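# Stand a gift box upright and open its lid

## Task

A closed gift box is lying on one of its side faces on the table. Turn it so it rests on its bottom face, then open it so the lid ends up roughly upright or tipped back beyond upright. The lid's flap is held closed by concealed magnets, so it needs some force to free.

## Robot and tools

Robot: two UR-type arms, left_arm and right_arm, each ending in a 16-motor, four-finger hand (index, middle, ring, thumb). The right arm has a right hand and the left arm a mirror-image left hand. Arm bases in the scene frame: left_arm (+0.021, +0.444, 0) m, right_arm (+0.034, -0.364, 0) m. Cameras: cam_head_left, cam_head_right, cam_left_wrist, cam_right_wrist, each 896x504.

Frames: the scene frame has its origin at table-top height, halfway between the two nominal bases. +z is up, +x points out over the table, and left_arm is on the +y side. Reported hand positions (metres), orientations (quat wxyz) and velocities are in this frame. Pose offsets in a command are not in this frame. They use the axes of that arm's current Hand target. Hand point axes for the right hand: +z runs along the straight fingers toward the tips, +x runs across the palm away from the thumb, and the palm face sits at y = -0.062. On the left hand, +x points toward the thumb. A rigid mast on the palm side of the wrist can strike objects.

Command row: 48 numbers, each in [-1, 1], always covering both arms. The order is: left dx, dy, dz, rx, ry, rz; then 16 left hand motor goals; then left current_limit and speed; then the same 24 numbers for the right arm. dx, dy, dz and rx, ry, rz are offsets, not poses. They are measured from the arm's Hand target at the start of the action or move. 1.0 equals 0.6 m, or 180 degrees for rotation, and rx, ry, rz form a single rotation vector. Every row and every listed target counts from that same start. Sending the same offset again moves the arm further. All six set to 0 means hold or return to the Hand target.

Hand motor order: index_mcp, index_abd, index_pip, index_dip, middle_mcp, middle_abd, middle_pip, middle_dip, ring_mcp, ring_abd, ring_pip, ring_dip, thumb_cmc, thumb_axl, thumb_mcp, thumb_ipl. Each value is an absolute goal angle, scaled between that hinge's two stops. Going toward -1 curls a finger toward the palm, and swings the thumb from beside the palm to in front of it. Values that leave each hinge straight: mcp +0.75, abd 0, pip +0.58, dip +0.70, thumb_cmc +0.71, thumb_axl +0.68, thumb_mcp +0.23, thumb_ipl +0.17. current_limit maps -1..+1 onto 0..550 mA (minimum 11 mA). speed sets the goal rate at (speed+1)/2 times 8.5 rad/s. Both start at +0.4 and -0.6. A 0 in a hand slot is a real goal. To leave a hand unchanged, send back its hand_goal, hand_current_limit and hand_speed.

Tools:
- execute_actions(actions, cameras): actions is a list of actions. Each action is up to 15 rows, one row per 1/30 s step. A shorter action keeps its last row for the rest of the 15 steps. An empty list returns state plus all camera images.
- move(target, speed, blend, stop_force, zero, blocking, cameras): drives hand points in straight lines. target is one 48-number row, or a list of up to 15 rows, all offsets from the same Hand targets. speed is in m/s, 0.002 to 3.6 (default 0.25); rotation is limited to twice that in rad/s. Give one number, or one per target. blend is the corner rounding in metres; 0 means stop at each target. stop_force is in newtons, 3 to 120, one value for both arms. It ends an arm's path when the wrist sensor feels that much push against the motion. It is unreliable while the hand rotates, and light loose objects can shift without being felt. zero (default true) re-zeroes the sensor before the move. blocking=false returns after about 0.5 s and cannot be combined with stop_force. A move lasts between 0.5 and 10 s and does not steer around obstacles.
- wait(seconds 0-10): lets time run with the last commands held.
- stop(): brakes a running move.
- zoom_image(camera, region [x0, y0, x1, y1] in pixels, at most 504x504): a closer view of the latest image from that camera.
- zero_wrist_force(arm: left_arm or right_arm).
- read_manual(section "licences"): licence text only.
- finished_scene(scene 1 or 2): ends the scene permanently. The box must stay solved without the robot holding it.

Results: each arm reports end_effector_position and end_effector_quat_wxyz, velocities (omitted when joints read "within noise"), Hand target (the base for the next offsets), joint positions and torques, and Wrist force/torque in the hand's own axes, plus the peak since the last shown reading. Hand readings: hand_goal, hand_measured, hand_current_ma, and hand_state for each motor (moving, goal, blocked or overload). move adds a "move:" line giving the ending (done, off_target, moving, held, fault) and any limits (paced = the pose was clipped, held = steps were withheld). A hand point often settles short of its target. The next command asks for the target again, or you can send the missing distance as an offset.

Cautions: each step turns the commanded orientation by at most 32 degrees. Arms are stiff, so a target pushed past a firm contact can trigger a fault. Contact torque over the joint limits (138 N m for the big joints, 25.7 N m for the wrists), or an external force near 150 N, stops the arm for 10 s. A motor at 85 °C locks the arm for 30-60 s; MOTOR HOT appears at 70 °C. A finger motor drawing 495 mA or more for 5 s shuts off for 10 s. A clearance check holds back moves that bring the two arms too close. Pressing or gripping one arm against the other can fail the scene. Avoid sweeping paths near an arm's own base. Do not slam, drop or hard-push the box, and never let it leave the table.

Each tool is called after "Call:" as name([rows], argument=value, ...), one row to a line, values as JSON.

## Session

Call:
execute_actions(actions=[])

Scene clock: 0.00 s.
left_arm: end_effector_position=(+0.4275, +0.5289, +0.2300) hand_goal=(+0.754, +0.000, +0.576, +0.696, +0.754, +0.000, +0.576, +0.696, +0.754, +0.000, +0.576, +0.696, +0.714, +0.678, +0.226, +0.168) hand_measured=(+0.754, +0.000, +0.576, +0.696, +0.754, +0.000, +0.576, +0.696, +0.754, +0.000, +0.576, +0.696, +0.714, +0.678, +0.226, +0.168) hand_current_ma=(+0, +0, +0, +0, +0, +0, +0, +0, +0, +0, +0, +0, +0, +0, +0, +0) hand_state=(goal, goal, goal, goal, goal, goal, goal, goal, goal, goal, goal, goal, goal, goal, goal, goal) hand_current_limit=0.40 hand_speed=-0.60 end_effector_quat_wxyz=(+0.000, +0.001, +1.000, +0.000) | right_arm: end_effector_position=(+0.4442, -0.4297, +0.2300) hand_goal=(+0.754, +0.000, +0.576, +0.696, +0.754, +0.000, +0.576, +0.696, +0.754, +0.000, +0.576, +0.696, +0.714, +0.678, +0.226, +0.168) hand_measured=(+0.754, +0.000, +0.576, +0.696, +0.754, +0.000, +0.576, +0.696, +0.754, +0.000, +0.576, +0.696, +0.714, +0.678, +0.226, +0.168) hand_current_ma=(+0, +0, +0, +0, +0, +0, +0, +0, +0, +0, +0, +0, +0, +0, +0, +0) hand_state=(goal, goal, goal, goal, goal, goal, goal, goal, goal, goal, goal, goal, goal, goal, goal, goal) hand_current_limit=0.40 hand_speed=-0.60 end_effector_quat_wxyz=(+0.000, +1.000, +0.023, +0.000)
Joint positions: left_arm=[3.458 -1.419 -2.042 -1.252 1.571 -1.255] | right_arm=[-0.316 -1.723 2.042 -1.89 -1.571 1.255]
Joint velocities: within noise
Joint torques (N m): no reading
Motor temperatures (°C): left_arm=[25 29 24 32 37 31] | right_arm=[28 30 28 30 31 31]
Wrist force (N): no reading
Wrist torque (N m): no reading
Wrist force, peak (N): no reading
Hand target: left_arm +0.4275, +0.5289, +0.2300; +0.000, +0.001, +1.000, +0.000 | right_arm +0.4442, -0.4297, +0.2300; +0.000, +1.000, +0.023, +0.000

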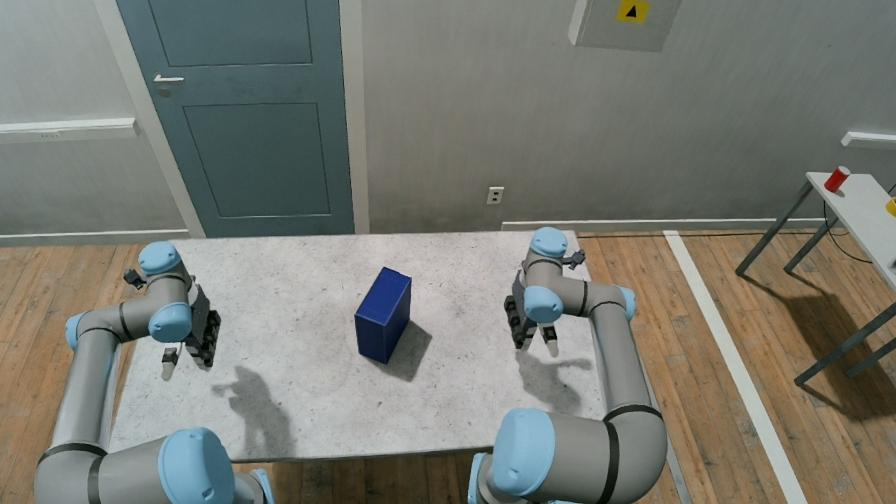

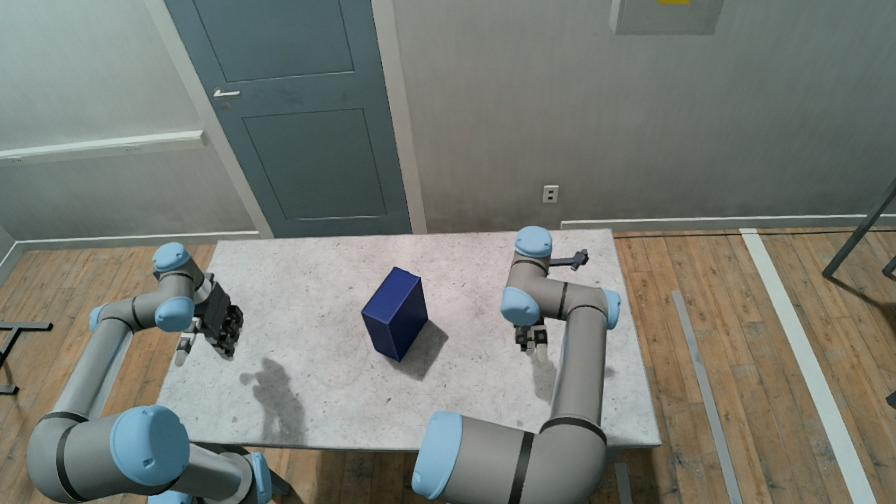

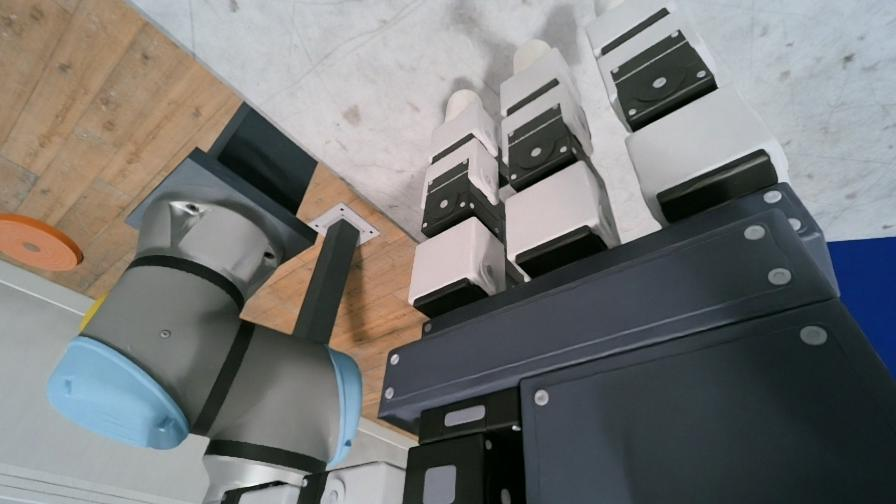

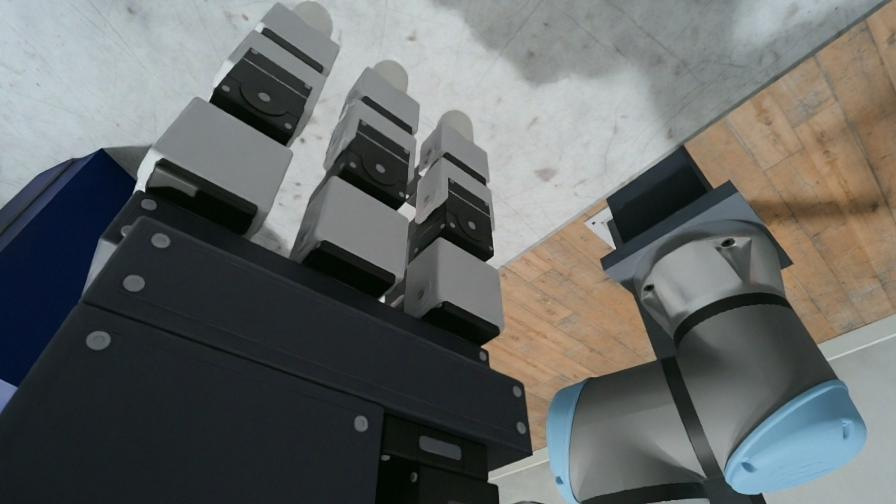

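Call:
zoom_image(camera="cam_head_left", region=[320, 240, 460, 390])

Call:
zoom_image(camera="cam_head_right", region=[330, 240, 470, 390])

Call:
zoom_image(camera="cam_right_wrist", region=[0, 130, 200, 430])

Scaled by 3.360 from the camera's 896x504 image, which has a finer 1280x720 frame.

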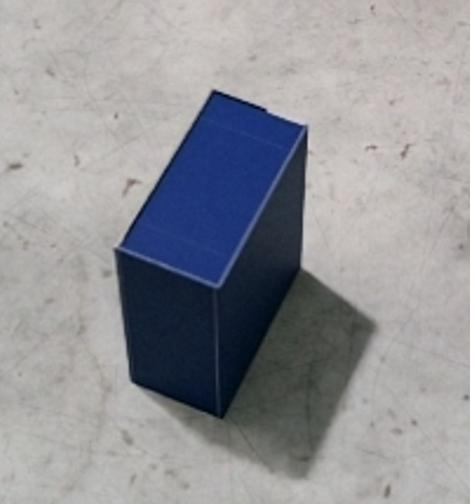

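Scaled by 3.360 from the camera's 896x504 image, which has a finer 1280x720 frame.

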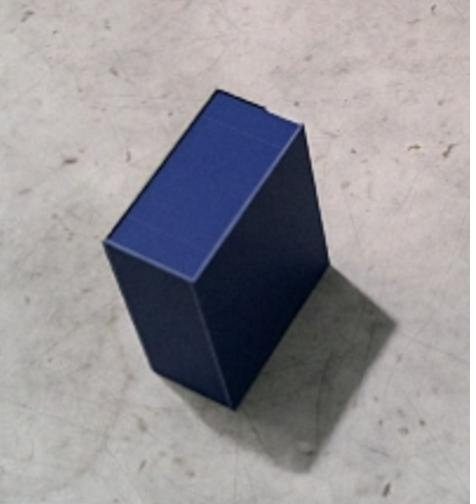

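Scaled by 1.680 from the camera's 896x504 image, which has a finer 1280x720 frame.

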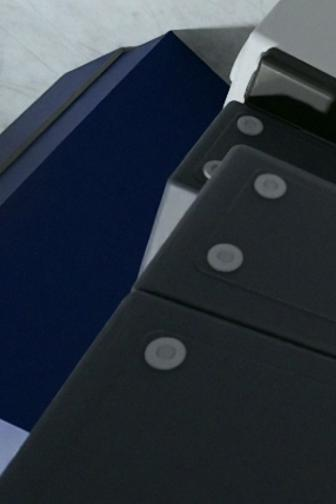

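Call:
move(target=[0,0,-0.15,0,0,0.98,0.754,0,0.576,0.696,0.754,0,0.576,0.696,0.754,0,0.576,0.696,0.714,0.678,0.226,0.168,0.4,-0.6,0,0,-0.15,0,0,-0.98,0.754,0,0.576,0.696,0.754,0,0.576,0.696,0.754,0,0.576,0.696,0.714,0.678,0.226,0.168,0.4,-0.6], speed=0.5, cameras=["all"])

Scene clock: 42.10 s.
left_arm: end_effector_position=(+0.4275, +0.5289, +0.3200) hand_goal=(+0.754, +0.000, +0.576, +0.696, +0.754, +0.000, +0.576, +0.696, +0.754, +0.000, +0.576, +0.696, +0.714, +0.678, +0.226, +0.168) hand_measured=(+0.754, +0.000, +0.576, +0.696, +0.754, +0.000, +0.576, +0.696, +0.754, +0.000, +0.576, +0.696, +0.714, +0.678, +0.224, +0.168) hand_current_ma=(-1, +0, +1, +0, -1, +0, +1, +0, -1, +0, +1, +0, +0, -1, -4, +0) hand_state=(goal, goal, goal, goal, goal, goal, goal, goal, goal, goal, goal, goal, goal, goal, goal, goal) hand_current_limit=0.40 hand_speed=-0.60 end_effector_quat_wxyz=(+0.000, +1.000, +0.031, +0.000) | right_arm: end_effector_position=(+0.4442, -0.4297, +0.3200) hand_goal=(+0.754, +0.000, +0.576, +0.696, +0.754, +0.000, +0.576, +0.696, +0.754, +0.000, +0.576, +0.696, +0.714, +0.678, +0.226, +0.168) hand_measured=(+0.754, +0.000, +0.576, +0.696, +0.754, +0.000, +0.576, +0.696, +0.754, +0.000, +0.576, +0.696, +0.714, +0.678, +0.224, +0.168) hand_current_ma=(-1, +0, +1, +0, -1, +0, +1, +0, -1, +0, +1, +0, +0, -1, -4, +0) hand_state=(goal, goal, goal, goal, goal, goal, goal, goal, goal, goal, goal, goal, goal, goal, goal, goal) hand_current_limit=0.40 hand_speed=-0.60 end_effector_quat_wxyz=(+0.000, +0.008, +1.000, +0.000)
Joint positions: left_arm=[3.888 -1.336 -1.873 -1.504 1.571 2.254] | right_arm=[-0.747 -1.806 1.873 -1.638 -1.571 -2.254]
Joint torques (N m): left_arm=[-6.35 -0.16 31.39 0.68 -1.79 1.62] | right_arm=[7.17 -0.02 -35.37 -0.53 3.03 -1.84]
Wrist force (N): left_arm=[-0.3 0.5 0.2] | right_arm=[-0.4 -0.2 0.1]
Wrist torque (N m): left_arm=[0.04 0.02 -0.13] | right_arm=[-0.09 0.01 0.14]
Wrist force, peak (N): left_arm=[-0.7 0.3 0.2] | right_arm=[-0.7 -0.2 0.0]
Hand target: left_arm +0.4275, +0.5289, +0.3200; +0.000, +1.000, +0.031, +0.000 | right_arm +0.4442, -0.4297, +0.3200; +0.000, +0.008, +1.000, +0.000
Off the commanded pose: left_arm 0.000 m, 0 deg | right_arm 0.000 m, 0 deg.
move: done

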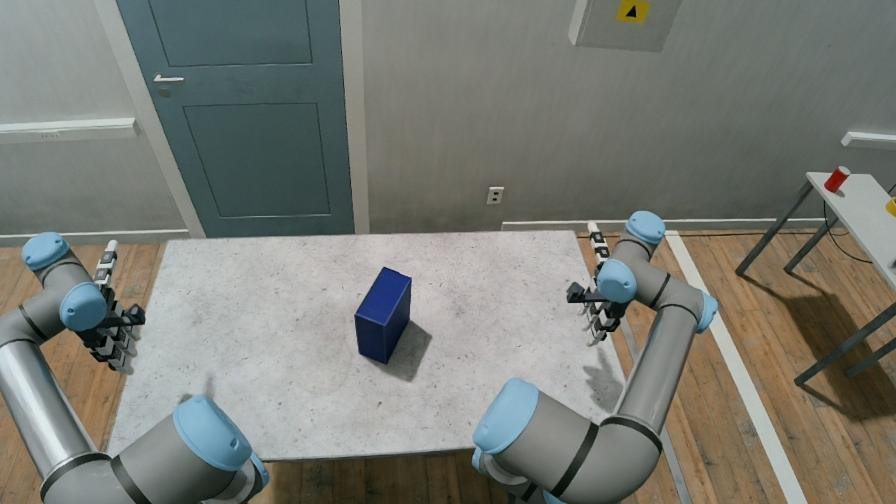

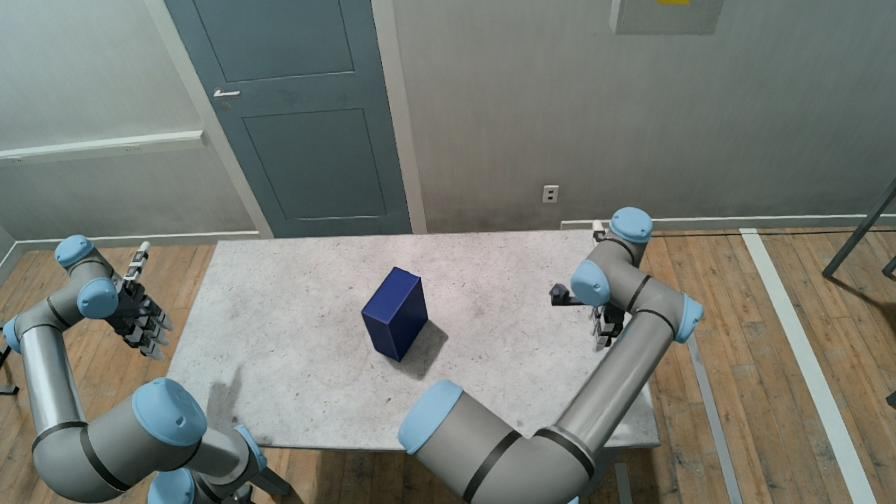

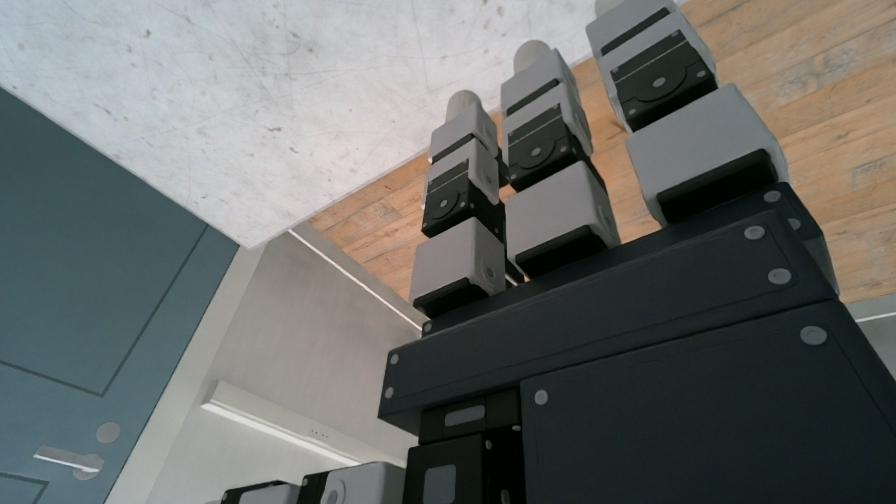

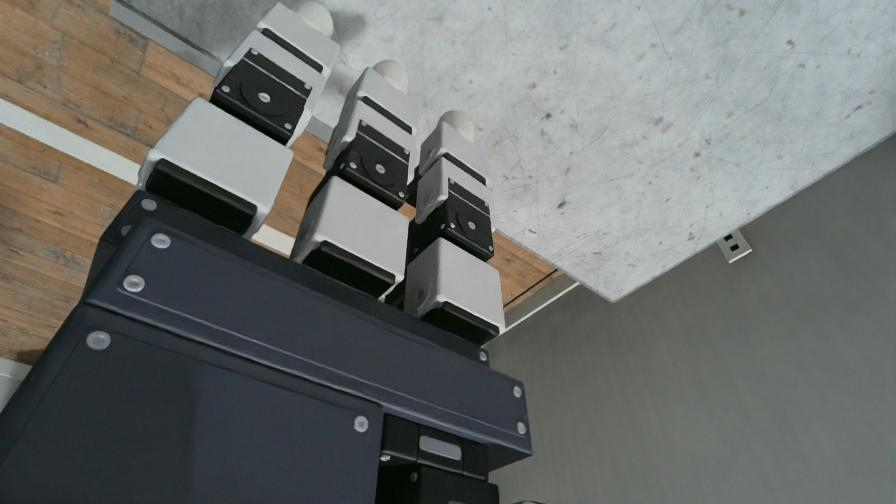

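Call:
move(target=[0.53,0.28,-0.3,0,0,-0.617,0.754,0,0.576,0.696,0.754,0,0.576,0.696,0.754,0,0.576,0.696,0.714,0.678,0.226,0.168,0.4,-0.6,-0.5,0.117,-0.3,0,0,0.617,0.754,0,0.576,0.696,0.754,0,0.576,0.696,0.754,0,0.576,0.696,0.714,0.678,0.226,0.168,0.4,-0.6], speed=0.5, cameras=["all"])

Scene clock: 96.90 s.
left_arm: end_effector_position=(+0.7552, +0.3809, +0.5000) hand_goal=(+0.754, +0.000, +0.576, +0.696, +0.754, +0.000, +0.576, +0.696, +0.754, +0.000, +0.576, +0.696, +0.714, +0.678, +0.226, +0.168) hand_measured=(+0.754, +0.000, +0.576, +0.696, +0.754, +0.000, +0.576, +0.696, +0.754, +0.000, +0.576, +0.696, +0.714, +0.678, +0.224, +0.168) hand_current_ma=(-1, +0, +1, +0, -1, +0, +1, +0, -1, +0, +1, +0, +0, -1, -4, +0) hand_state=(goal, goal, goal, goal, goal, goal, goal, goal, goal, goal, goal, goal, goal, goal, goal, goal) hand_current_limit=0.40 hand_speed=-0.60 end_effector_quat_wxyz=(+0.000, +0.540, +0.841, +0.000) | right_arm: end_effector_position=(+0.7452, -0.3644, +0.5000) hand_goal=(+0.754, +0.000, +0.576, +0.696, +0.754, +0.000, +0.576, +0.696, +0.754, +0.000, +0.576, +0.696, +0.714, +0.678, +0.226, +0.168) hand_measured=(+0.754, +0.000, +0.576, +0.696, +0.754, +0.000, +0.576, +0.696, +0.754, +0.000, +0.576, +0.696, +0.714, +0.678, +0.224, +0.168) hand_current_ma=(-1, +0, +1, +0, -1, +0, +1, +0, -1, +0, +1, +0, +0, -1, -4, +0) hand_state=(goal, goal, goal, goal, goal, goal, goal, goal, goal, goal, goal, goal, goal, goal, goal, goal) hand_current_limit=0.40 hand_speed=-0.60 end_effector_quat_wxyz=(+0.000, +0.829, +0.559, +0.000)
Joint positions: left_arm=[3.163 -2.154 -0.416 -2.142 1.571 -0.408] | right_arm=[-0.174 -1.128 0.642 -1.085 -1.571 0.256]
Joint torques (N m): left_arm=[-6.36 34.94 28.01 0.6 -1.27 -0.82] | right_arm=[6.77 -25.24 -33.22 -0.57 -3.12 2.16]
Wrist force (N): left_arm=[-0.1 0.1 -0.2] | right_arm=[-0.3 -0.2 -0.5]
Wrist torque (N m): left_arm=[0.01 -0.01 0.06] | right_arm=[-0.02 0.08 -0.12]
Wrist force, peak (N): left_arm=[-0.8 1.1 -0.2] | right_arm=[0.5 0.5 -0.8]
Hand target: left_arm +0.7553, +0.3809, +0.5000; +0.000, +0.540, +0.841, +0.000 | right_arm +0.7453, -0.3644, +0.5000; +0.000, +0.829, +0.559, +0.000
Off the commanded pose: left_arm 0.000 m, 0 deg | right_arm 0.000 m, 0 deg.
move: done

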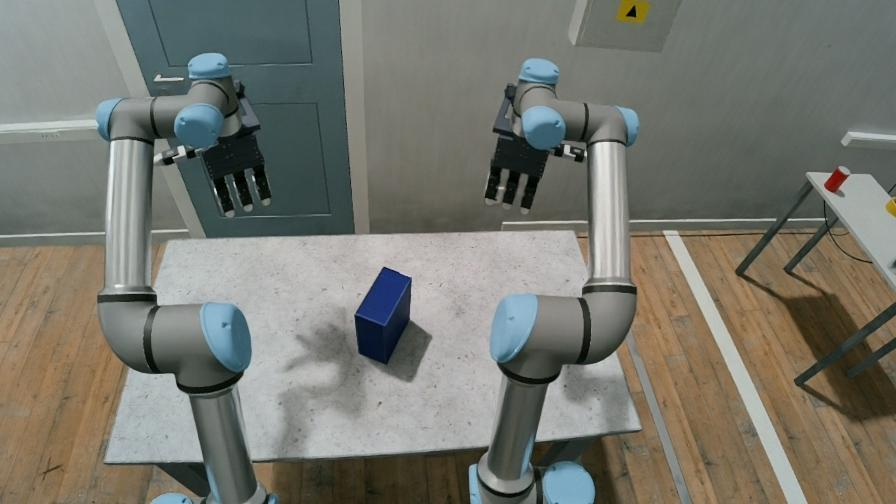

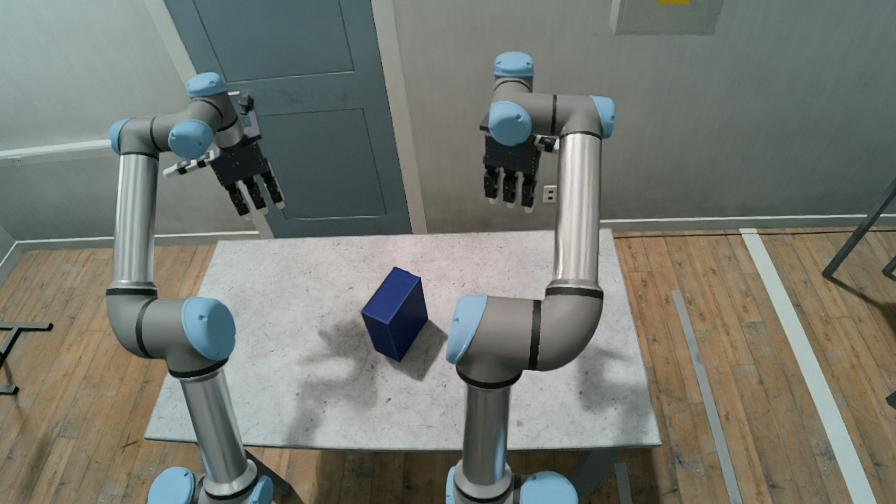

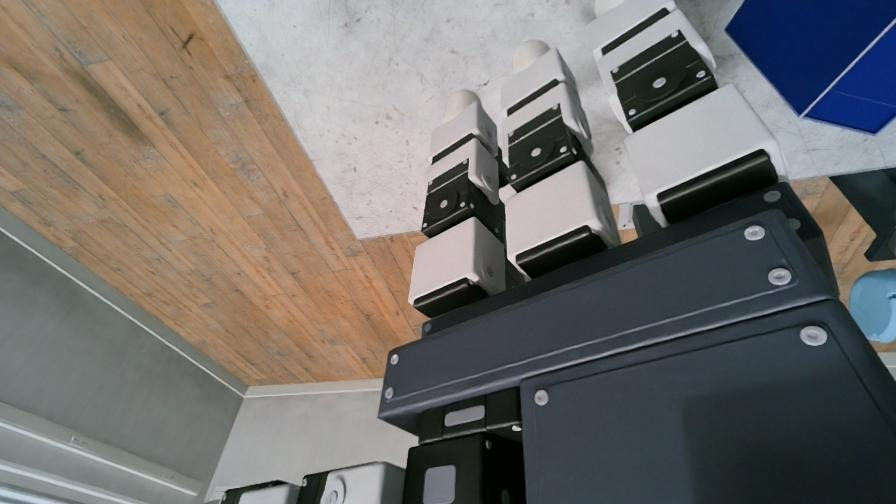

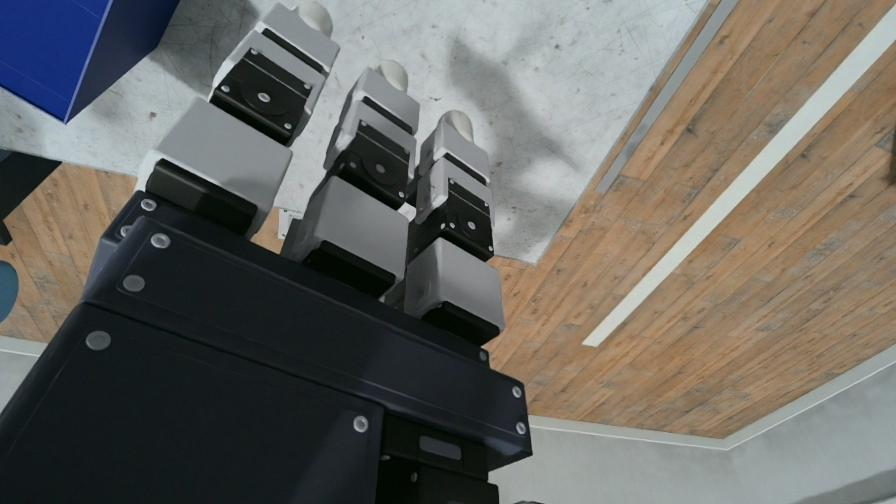

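Call:
zoom_image(camera="cam_left_wrist", region=[700, 0, 896, 140])

Call:
zoom_image(camera="cam_right_wrist", region=[0, 0, 196, 140])

Scaled by 2.571 from the camera's 896x504 image, which has a finer 1280x720 frame.

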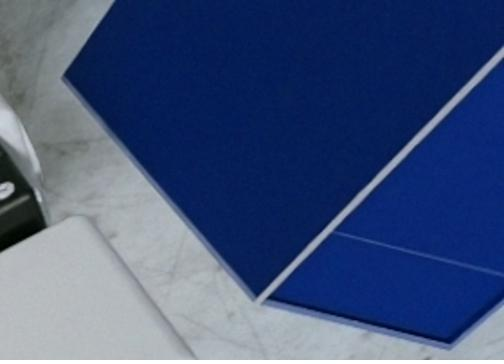

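Scaled by 2.571 from the camera's 896x504 image, which has a finer 1280x720 frame.

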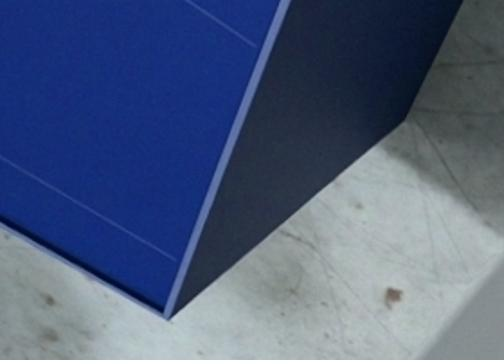

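Call:
move(target=[0,0,0,0,0,0,0.754,0,0.576,0.696,0.754,0,0.576,0.696,0.754,0,0.576,0.696,0.714,0.678,0.226,0.168,0.4,-0.6,0.35,-0.09,0.1,0,0,0,0.754,0,0.576,0.696,0.754,0,0.576,0.696,0.754,0,0.576,0.696,0.714,0.678,0.226,0.168,0.4,-0.6], speed=0.4, cameras=["cam_right_wrist","cam_head_left"])

Call:
zoom_image(camera="cam_right_wrist", region=[0, 0, 350, 250])

Scene clock: 130.73 s.
left_arm: end_effector_position=(+0.7552, +0.3809, +0.5000) hand_goal=(+0.754, +0.000, +0.576, +0.696, +0.754, +0.000, +0.576, +0.696, +0.754, +0.000, +0.576, +0.696, +0.714, +0.678, +0.226, +0.168) hand_measured=(+0.754, +0.000, +0.576, +0.696, +0.754, +0.000, +0.576, +0.696, +0.754, +0.000, +0.576, +0.696, +0.714, +0.678, +0.224, +0.168) hand_current_ma=(-1, +0, +1, +0, -1, +0, +1, +0, -1, +0, +1, +0, +0, -1, -4, +0) hand_state=(goal, goal, goal, goal, goal, goal, goal, goal, goal, goal, goal, goal, goal, goal, goal, goal) hand_current_limit=0.40 hand_speed=-0.60 end_effector_quat_wxyz=(+0.000, +0.540, +0.841, +0.000) | right_arm: end_effector_position=(+0.7738, -0.1494, +0.4400) hand_goal=(+0.754, +0.000, +0.576, +0.696, +0.754, +0.000, +0.576, +0.696, +0.754, +0.000, +0.576, +0.696, +0.714, +0.678, +0.226, +0.168) hand_measured=(+0.754, +0.000, +0.576, +0.696, +0.754, +0.000, +0.576, +0.696, +0.754, +0.000, +0.576, +0.696, +0.714, +0.678, +0.224, +0.168) hand_current_ma=(-1, +0, +1, +0, -1, +0, +1, +0, -1, +0, +1, +0, +0, -1, -4, +0) hand_state=(goal, goal, goal, goal, goal, goal, goal, goal, goal, goal, goal, goal, goal, goal, goal, goal) hand_current_limit=0.40 hand_speed=-0.60 end_effector_quat_wxyz=(+0.000, +0.829, +0.559, +0.000)
Joint positions: left_arm=[3.163 -2.154 -0.416 -2.142 1.571 -0.408] | right_arm=[0.147 -0.934 0.499 -1.136 -1.571 0.577]
Joint torques (N m): left_arm=[-6.02 35.88 28.97 0.77 -1.5 -1.05] | right_arm=[7.04 -32.92 -33.27 -0.65 -3.07 2.19]
Wrist force (N): left_arm=[-0.3 0.2 -0.3] | right_arm=[0.1 -0.2 0.1]
Wrist torque (N m): left_arm=[0.04 0.02 0.04] | right_arm=[-0.08 -0.01 -0.06]
Wrist force, peak (N): left_arm=[-0.6 0.2 -0.4] | right_arm=[1.9 -0.9 0.4]
Hand target: left_arm +0.7552, +0.3809, +0.5000; +0.000, +0.540, +0.841, +0.000 | right_arm +0.7738, -0.1494, +0.4400; +0.000, +0.829, +0.559, +0.000
Off the commanded pose: left_arm 0.000 m, 0 deg | right_arm 0.000 m, 0 deg.
move: done
Images, in order (width x height): cam_head_left 896x504, cam_right_wrist 896x504.

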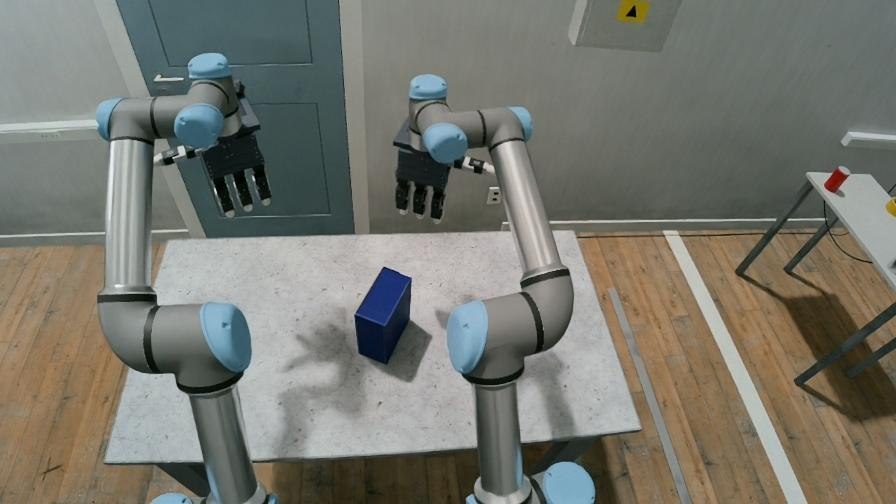

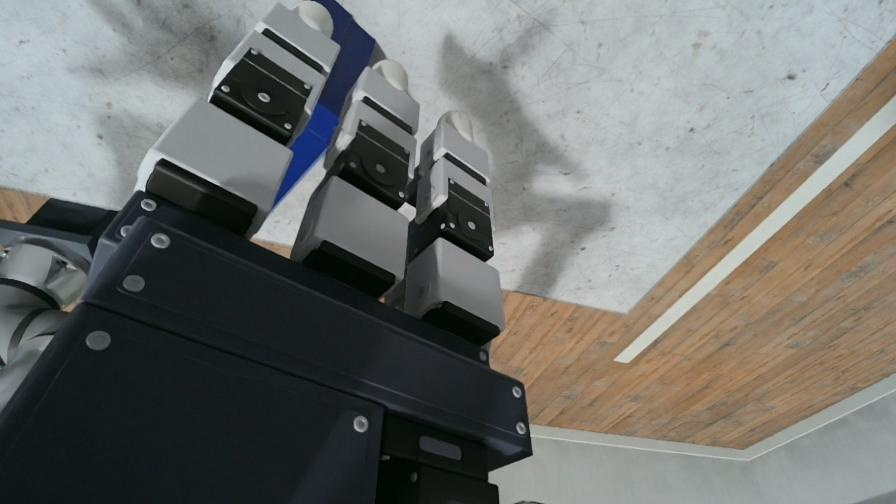

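Scaled by 1.440 from the camera's 896x504 image, which has a finer 1280x720 frame.

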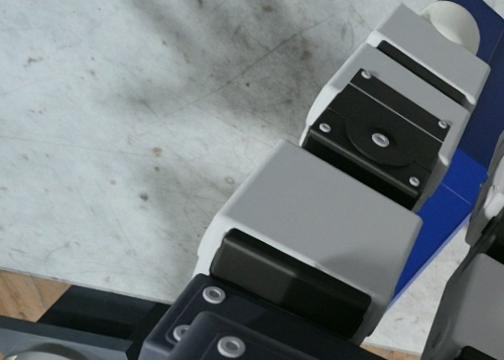

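Call:
move(target=[0,0,0,0,0,0,0.754,0,0.576,0.696,0.754,0,0.576,0.696,0.754,0,0.576,0.696,0.714,0.678,0.226,0.168,0.4,-0.6,-0.19,0.05,-0.05,0,0,0,0.754,0,0.576,0.696,0.754,0,0.576,0.696,0.754,0,0.576,0.696,0.714,0.678,0.226,0.168,0.4,-0.6], speed=0.4, cameras=["cam_right_wrist"])

Call:
zoom_image(camera="cam_right_wrist", region=[0, 0, 350, 250])

Scene clock: 142.30 s.
left_arm: end_effector_position=(+0.7552, +0.3809, +0.5000) hand_goal=(+0.754, +0.000, +0.576, +0.696, +0.754, +0.000, +0.576, +0.696, +0.754, +0.000, +0.576, +0.696, +0.714, +0.678, +0.226, +0.168) hand_measured=(+0.754, +0.000, +0.576, +0.696, +0.754, +0.000, +0.576, +0.696, +0.754, +0.000, +0.576, +0.696, +0.714, +0.678, +0.224, +0.168) hand_current_ma=(-1, +0, +1, +0, -1, +0, +1, +0, -1, +0, +1, +0, +0, -1, -4, +0) hand_state=(goal, goal, goal, goal, goal, goal, goal, goal, goal, goal, goal, goal, goal, goal, goal, goal) hand_current_limit=0.40 hand_speed=-0.60 end_effector_quat_wxyz=(+0.000, +0.540, +0.841, +0.000) | right_arm: end_effector_position=(+0.7590, -0.2662, +0.4700) hand_goal=(+0.754, +0.000, +0.576, +0.696, +0.754, +0.000, +0.576, +0.696, +0.754, +0.000, +0.576, +0.696, +0.714, +0.678, +0.226, +0.168) hand_measured=(+0.754, +0.000, +0.576, +0.696, +0.754, +0.000, +0.576, +0.696, +0.754, +0.000, +0.576, +0.696, +0.714, +0.678, +0.224, +0.168) hand_current_ma=(-1, +0, +1, +0, -1, +0, +1, +0, -1, +0, +1, +0, +0, -1, -4, +0) hand_state=(goal, goal, goal, goal, goal, goal, goal, goal, goal, goal, goal, goal, goal, goal, goal, goal) hand_current_limit=0.40 hand_speed=-0.60 end_effector_quat_wxyz=(+0.000, +0.829, +0.559, +0.000)
Joint positions: left_arm=[3.163 -2.154 -0.416 -2.142 1.571 -0.408] | right_arm=[-0.021 -1.077 0.648 -1.142 -1.571 0.41]
Joint torques (N m): left_arm=[-4.35 35.12 28.59 0.54 -1.16 -1] | right_arm=[-6.71 -52.55 -14.41 -4.33 2.86 -1.8]
Wrist force (N): left_arm=[-0.3 -0.2 -0.1] | right_arm=[0.0 -0.3 -0.2]
Wrist torque (N m): left_arm=[-0.02 0.02 0.05] | right_arm=[-0.02 0.03 0.14]
Wrist force, peak (N): left_arm=[-0.5 0.0 -0.6] | right_arm=[-1.4 0.3 -0.8]
Hand target: left_arm +0.7552, +0.3809, +0.5000; +0.000, +0.540, +0.841, +0.000 | right_arm +0.7590, -0.2663, +0.4700; +0.000, +0.829, +0.559, +0.000
Off the commanded pose: left_arm 0.000 m, 0 deg | right_arm 0.000 m, 0 deg.
move: done
Images, in order (width x height): cam_right_wrist 896x504.

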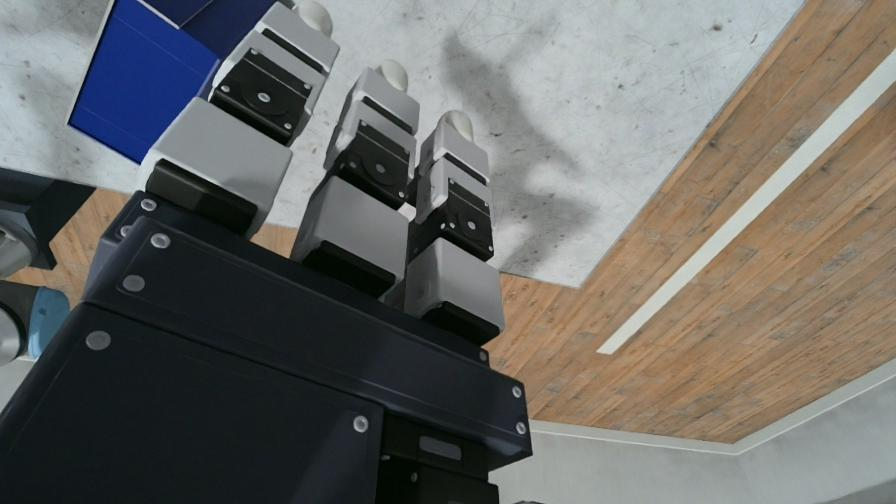

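Scaled by 1.440 from the camera's 896x504 image, which has a finer 1280x720 frame.

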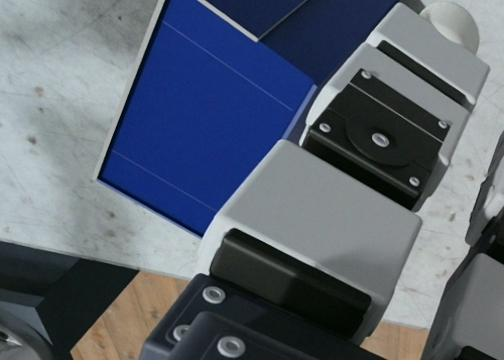

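Call:
move(target=[-0.348,-0.38,0.133,0,0,0.778,0.754,0,0.576,0.696,0.754,0,0.576,0.696,0.754,0,0.576,0.696,0.714,0.678,0.226,0.168,0.4,-0.6,-0.4,-0.394,0.117,0,0,-0.4806,0.754,0,0.576,0.696,0.754,0,0.576,0.696,0.754,0,0.576,0.696,0.714,0.678,0.226,0.168,0.4,-0.6], speed=0.4, cameras=["cam_head_left"])

Scene clock: 341.23 s.
left_arm: end_effector_position=(+0.6348, +0.0961, +0.4201) hand_goal=(+0.754, +0.000, +0.576, +0.696, +0.754, +0.000, +0.576, +0.696, +0.754, +0.000, +0.576, +0.696, +0.714, +0.678, +0.226, +0.168) hand_measured=(+0.754, +0.000, +0.576, +0.696, +0.754, +0.000, +0.576, +0.696, +0.754, +0.000, +0.576, +0.696, +0.714, +0.678, +0.224, +0.168) hand_current_ma=(-1, +0, +1, +0, -1, +0, +1, +0, -1, +0, +1, +0, +0, -1, -4, +0) hand_state=(goal, goal, goal, goal, goal, goal, goal, goal, goal, goal, goal, goal, goal, goal, goal, goal) hand_current_limit=0.40 hand_speed=-0.60 end_effector_quat_wxyz=(+0.000, +0.975, -0.220, +0.000) | right_arm: end_effector_position=(+0.4499, -0.4003, +0.3998) hand_goal=(+0.754, +0.000, +0.576, +0.696, +0.754, +0.000, +0.576, +0.696, +0.754, +0.000, +0.576, +0.696, +0.714, +0.678, +0.226, +0.168) hand_measured=(+0.754, +0.000, +0.576, +0.696, +0.754, +0.000, +0.576, +0.696, +0.754, +0.000, +0.576, +0.696, +0.714, +0.678, +0.224, +0.168) hand_current_ma=(-1, +0, +1, +0, -1, +0, +1, +0, -1, +0, +1, +0, +0, -1, -4, +0) hand_state=(goal, goal, goal, goal, goal, goal, goal, goal, goal, goal, goal, goal, goal, goal, goal, goal) hand_current_limit=0.40 hand_speed=-0.60 end_effector_quat_wxyz=(+0.000, +0.221, +0.975, +0.000)
Joint positions: left_arm=[2.946 -2.039 -0.823 -1.849 1.571 1.818] | right_arm=[-0.693 -1.901 1.735 -1.405 -1.571 -1.773]
Joint torques (N m): left_arm=[-6.1 33.68 30.7 0.32 -1.3 1.59] | right_arm=[-7.64 -20.74 -15.89 -4.29 3.01 -1.73]
Wrist force (N): left_arm=[-0.1 0.5 0.1] | right_arm=[0.3 -0.2 -0.3]
Wrist torque (N m): left_arm=[0.06 0.02 -0.11] | right_arm=[-0.05 -0.04 0.17]
Wrist force, peak (N): left_arm=[0.2 1.0 0.0] | right_arm=[0.1 0.5 -1.1]
Hand target: left_arm +0.6348, +0.0961, +0.4201; +0.000, +0.975, -0.220, +0.000 | right_arm +0.4499, -0.4004, +0.3998; +0.000, +0.221, +0.975, +0.000
Off the commanded pose: left_arm 0.000 m, 0 deg | right_arm 0.000 m, 0 deg.
move: done
Images, in order (width x height): cam_head_left 896x504.

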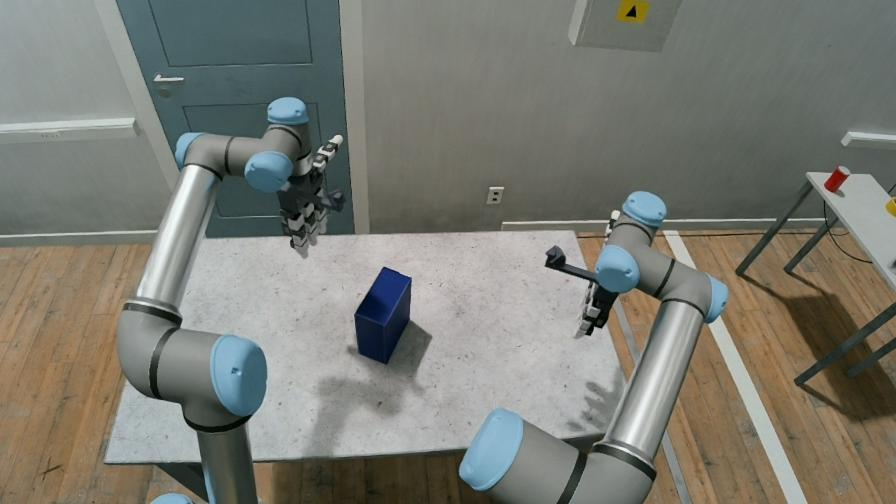

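Call:
move(target=[0,0,0.167,0,0,0,0.754,0,0.576,0.696,0.754,0,0.576,0.696,0.754,0,0.576,0.696,0.714,0.678,0.226,0.168,0.4,-0.6,0.08,0.283,0.2,-0.278,0,0,0.754,0,0.576,0.696,0.754,0,0.576,0.696,0.754,0,0.576,0.696,0.714,0.678,0.226,0.168,0.4,-0.6], speed=0.4, cameras=["all"])

Scene clock: 362.43 s.
left_arm: end_effector_position=(+0.6349, +0.0961, +0.3199) hand_goal=(+0.754, +0.000, +0.576, +0.696, +0.754, +0.000, +0.576, +0.696, +0.754, +0.000, +0.576, +0.696, +0.714, +0.678, +0.226, +0.168) hand_measured=(+0.754, +0.000, +0.576, +0.696, +0.754, +0.000, +0.576, +0.696, +0.754, +0.000, +0.576, +0.696, +0.714, +0.678, +0.224, +0.168) hand_current_ma=(-1, +0, +1, +0, -1, +0, +1, +0, -1, +0, +1, +0, +0, -1, -4, +0) hand_state=(goal, goal, goal, goal, goal, goal, goal, goal, goal, goal, goal, goal, goal, goal, goal, goal) hand_current_limit=0.40 hand_speed=-0.60 end_effector_quat_wxyz=(+0.000, +0.975, -0.220, +0.000) | right_arm: end_effector_position=(+0.4796, -0.2264, +0.2798) hand_goal=(+0.754, +0.000, +0.576, +0.696, +0.754, +0.000, +0.576, +0.696, +0.754, +0.000, +0.576, +0.696, +0.714, +0.678, +0.226, +0.168) hand_measured=(+0.758, +0.000, +0.576, +0.696, +0.758, +0.000, +0.576, +0.696, +0.758, +0.000, +0.576, +0.696, +0.718, +0.678, +0.224, +0.168) hand_current_ma=(+8, +0, +1, +0, +7, +0, +1, +0, +7, +0, +1, +0, +9, -1, -4, +0) hand_state=(goal, goal, goal, goal, goal, goal, goal, goal, goal, goal, goal, goal, goal, goal, goal, goal) hand_current_limit=0.40 hand_speed=-0.60 end_effector_quat_wxyz=(+0.093, +0.200, +0.884, +0.413)
Joint positions: left_arm=[2.946 -2 -1.14 -1.572 1.571 1.818] | right_arm=[-0.646 -1.911 2.396 -1.874 -0.712 -1.81]
Joint torques (N m): left_arm=[7.03 58.59 9.8 4.93 -1.62 -0.86] | right_arm=[6.71 6.82 -13.5 -4.06 4.78 2.25]
Wrist force (N): left_arm=[0.0 0.4 -0.2] | right_arm=[-0.9 -0.4 -0.9]
Wrist torque (N m): left_arm=[0.06 0.01 -0.06] | right_arm=[0.22 0.23 -0.07]
Wrist force, peak (N): left_arm=[-0.4 0.7 -0.3] | right_arm=[-0.9 -0.4 -0.9]
Hand target: left_arm +0.6349, +0.0961, +0.3199; +0.000, +0.975, -0.220, +0.000 | right_arm +0.4796, -0.2264, +0.2798; +0.093, +0.200, +0.884, +0.413
Off the commanded pose: left_arm 0.000 m, 0 deg | right_arm 0.000 m, 0 deg.
move: done

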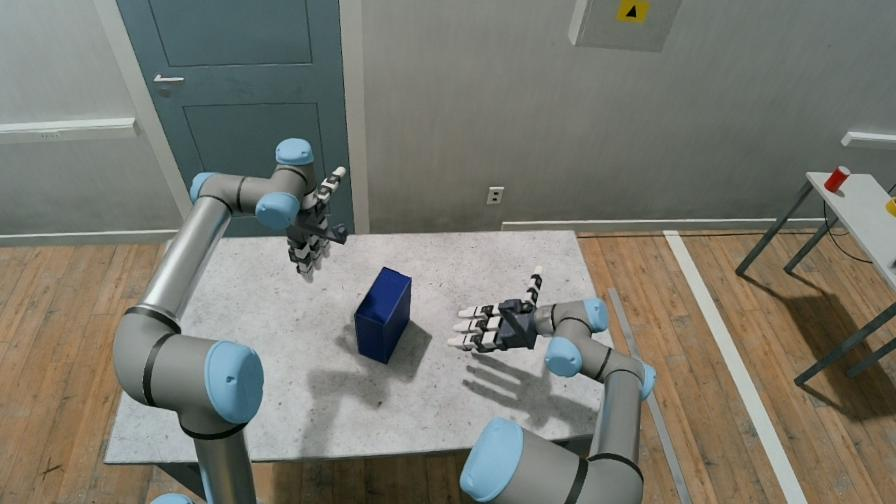

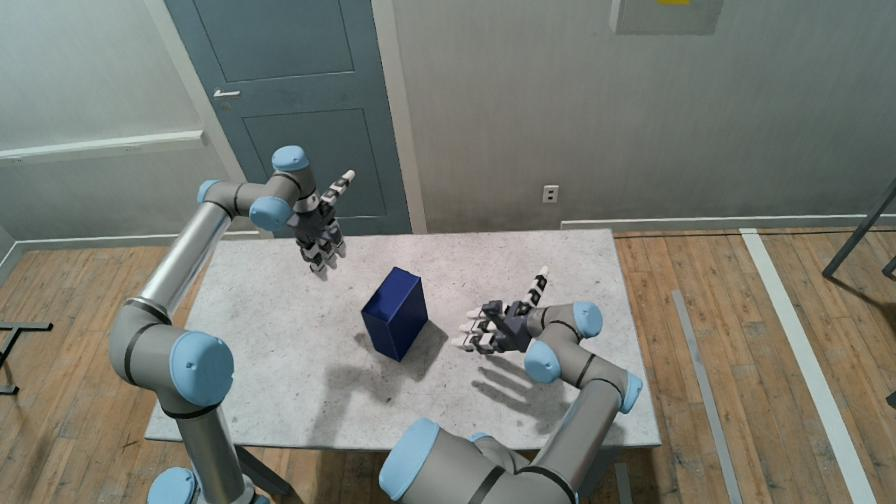

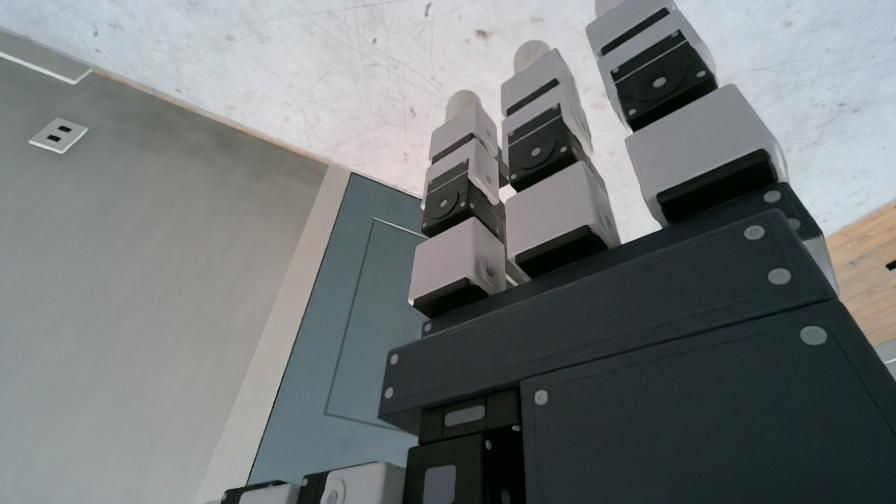

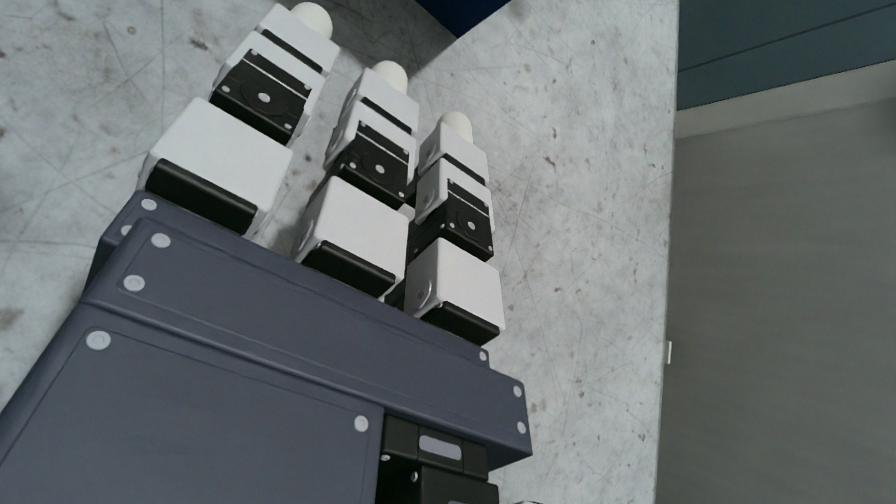

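Call:
move([
  [0,0.25,0.03,0,0,0,0.754,0,0.576,0.696,0.754,0,0.576,0.696,0.754,0,0.576,0.696,0.714,0.678,0.226,0.168,0.4,-0.6,0,0.142,0.168,0,0,0,0.754,0,0.576,0.696,0.754,0,0.576,0.696,0.754,0,0.576,0.696,0.714,0.678,0.226,0.168,0.4,-0.6],
  [0,0.3075,0.007,0,0,0,0.754,0,0.576,0.696,0.754,0,0.576,0.696,0.754,0,0.576,0.696,0.714,0.678,0.226,0.168,0.4,-0.6,0,0.108,0.14,0,0,0,0.754,0,0.576,0.696,0.754,0,0.576,0.696,0.754,0,0.576,0.696,0.714,0.678,0.226,0.168,0.4,-0.6],
], speed=[0.12,0.05], cameras=["all"])

Scene clock: 406.87 s.
left_arm: end_effector_position=(+0.5556, -0.0704, +0.3156) hand_goal=(+0.754, +0.000, +0.576, +0.696, +0.754, +0.000, +0.576, +0.696, +0.754, +0.000, +0.576, +0.696, +0.714, +0.678, +0.226, +0.168) hand_measured=(+0.754, +0.000, +0.576, +0.696, +0.756, +0.000, +0.576, +0.696, +0.762, -0.002, +0.580, +0.696, +0.714, +0.678, +0.224, +0.168) hand_current_ma=(-1, +0, +1, +0, +3, +0, +1, +0, +16, -1, +5, +0, +0, -1, -4, +0) hand_state=(goal, goal, goal, goal, goal, goal, goal, goal, goal, goal, goal, goal, goal, goal, goal, goal) hand_current_limit=0.40 hand_speed=-0.60 end_effector_quat_wxyz=(+0.000, +0.975, -0.220, +0.000) | right_arm: end_effector_position=(+0.5252, -0.1307, +0.2755) hand_goal=(+0.754, +0.000, +0.576, +0.696, +0.754, +0.000, +0.576, +0.696, +0.754, +0.000, +0.576, +0.696, +0.714, +0.678, +0.226, +0.168) hand_measured=(+0.758, +0.000, +0.576, +0.696, +0.758, +0.000, +0.576, +0.696, +0.758, +0.000, +0.576, +0.696, +0.720, +0.678, +0.224, +0.168) hand_current_ma=(+9, +0, +1, +0, +8, +0, +1, +0, +8, +0, +1, +0, +10, -1, -4, +0) hand_state=(goal, goal, goal, goal, goal, goal, goal, goal, goal, goal, goal, goal, goal, goal, goal, goal) hand_current_limit=0.40 hand_speed=-0.60 end_effector_quat_wxyz=(+0.093, +0.200, +0.884, +0.413)
Joint positions: left_arm=[2.674 -2.041 -1.09 -1.58 1.571 1.546] | right_arm=[-0.319 -1.7 2.379 -2.451 -0.715 -1.307]
Joint torques (N m): left_arm=[-7.24 34.93 33.58 0.55 1.22 -1.13] | right_arm=[-5.98 -25.01 -11.7 -0.77 4.48 -1.81]
Wrist force (N): left_arm=[0.4 0.5 -0.1] | right_arm=[-1.0 -0.2 -0.4]
Wrist torque (N m): left_arm=[0.08 -0.05 0.15] | right_arm=[0.16 0.24 0.16]
Wrist force, peak (N): left_arm=[-0.2 -0.7 -1.1] | right_arm=[-0.9 -1.0 -1.0]
Hand target: left_arm +0.5556, -0.0705, +0.3157; +0.000, +0.975, -0.220, +0.000 | right_arm +0.5252, -0.1307, +0.2755; +0.093, +0.200, +0.884, +0.413
Off the commanded pose: left_arm 0.000 m, 0 deg | right_arm 0.000 m, 0 deg.
move: done

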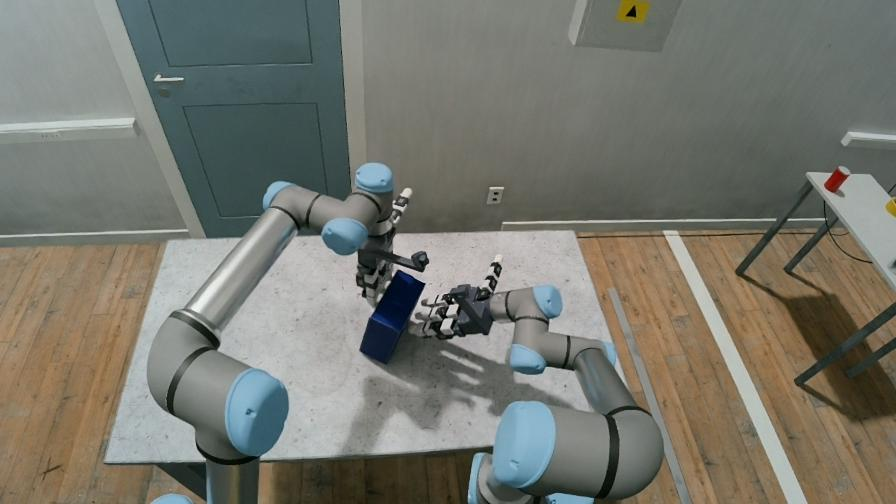

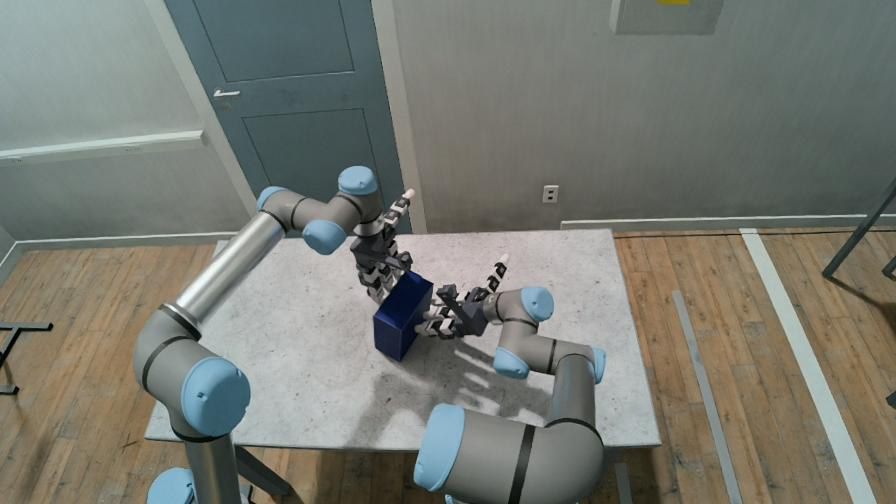

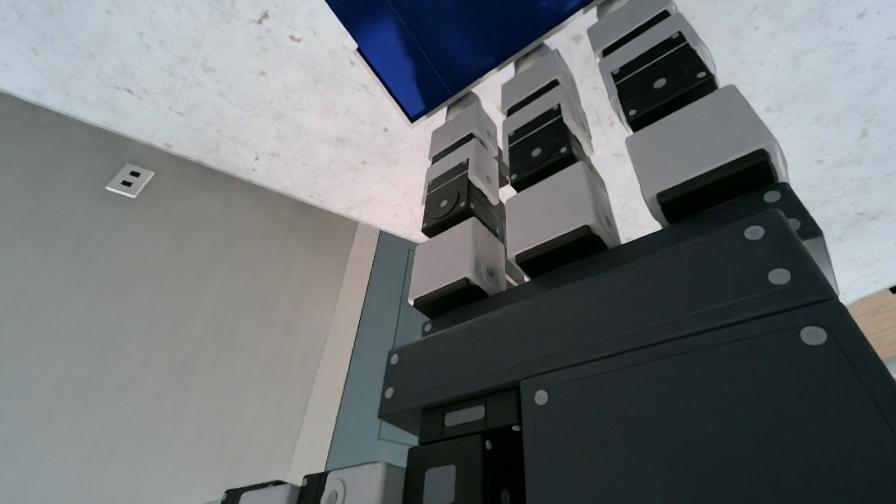

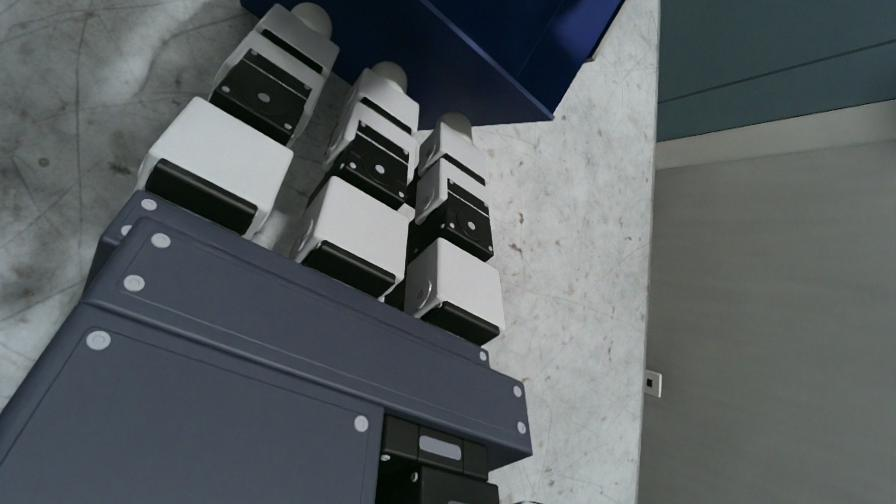

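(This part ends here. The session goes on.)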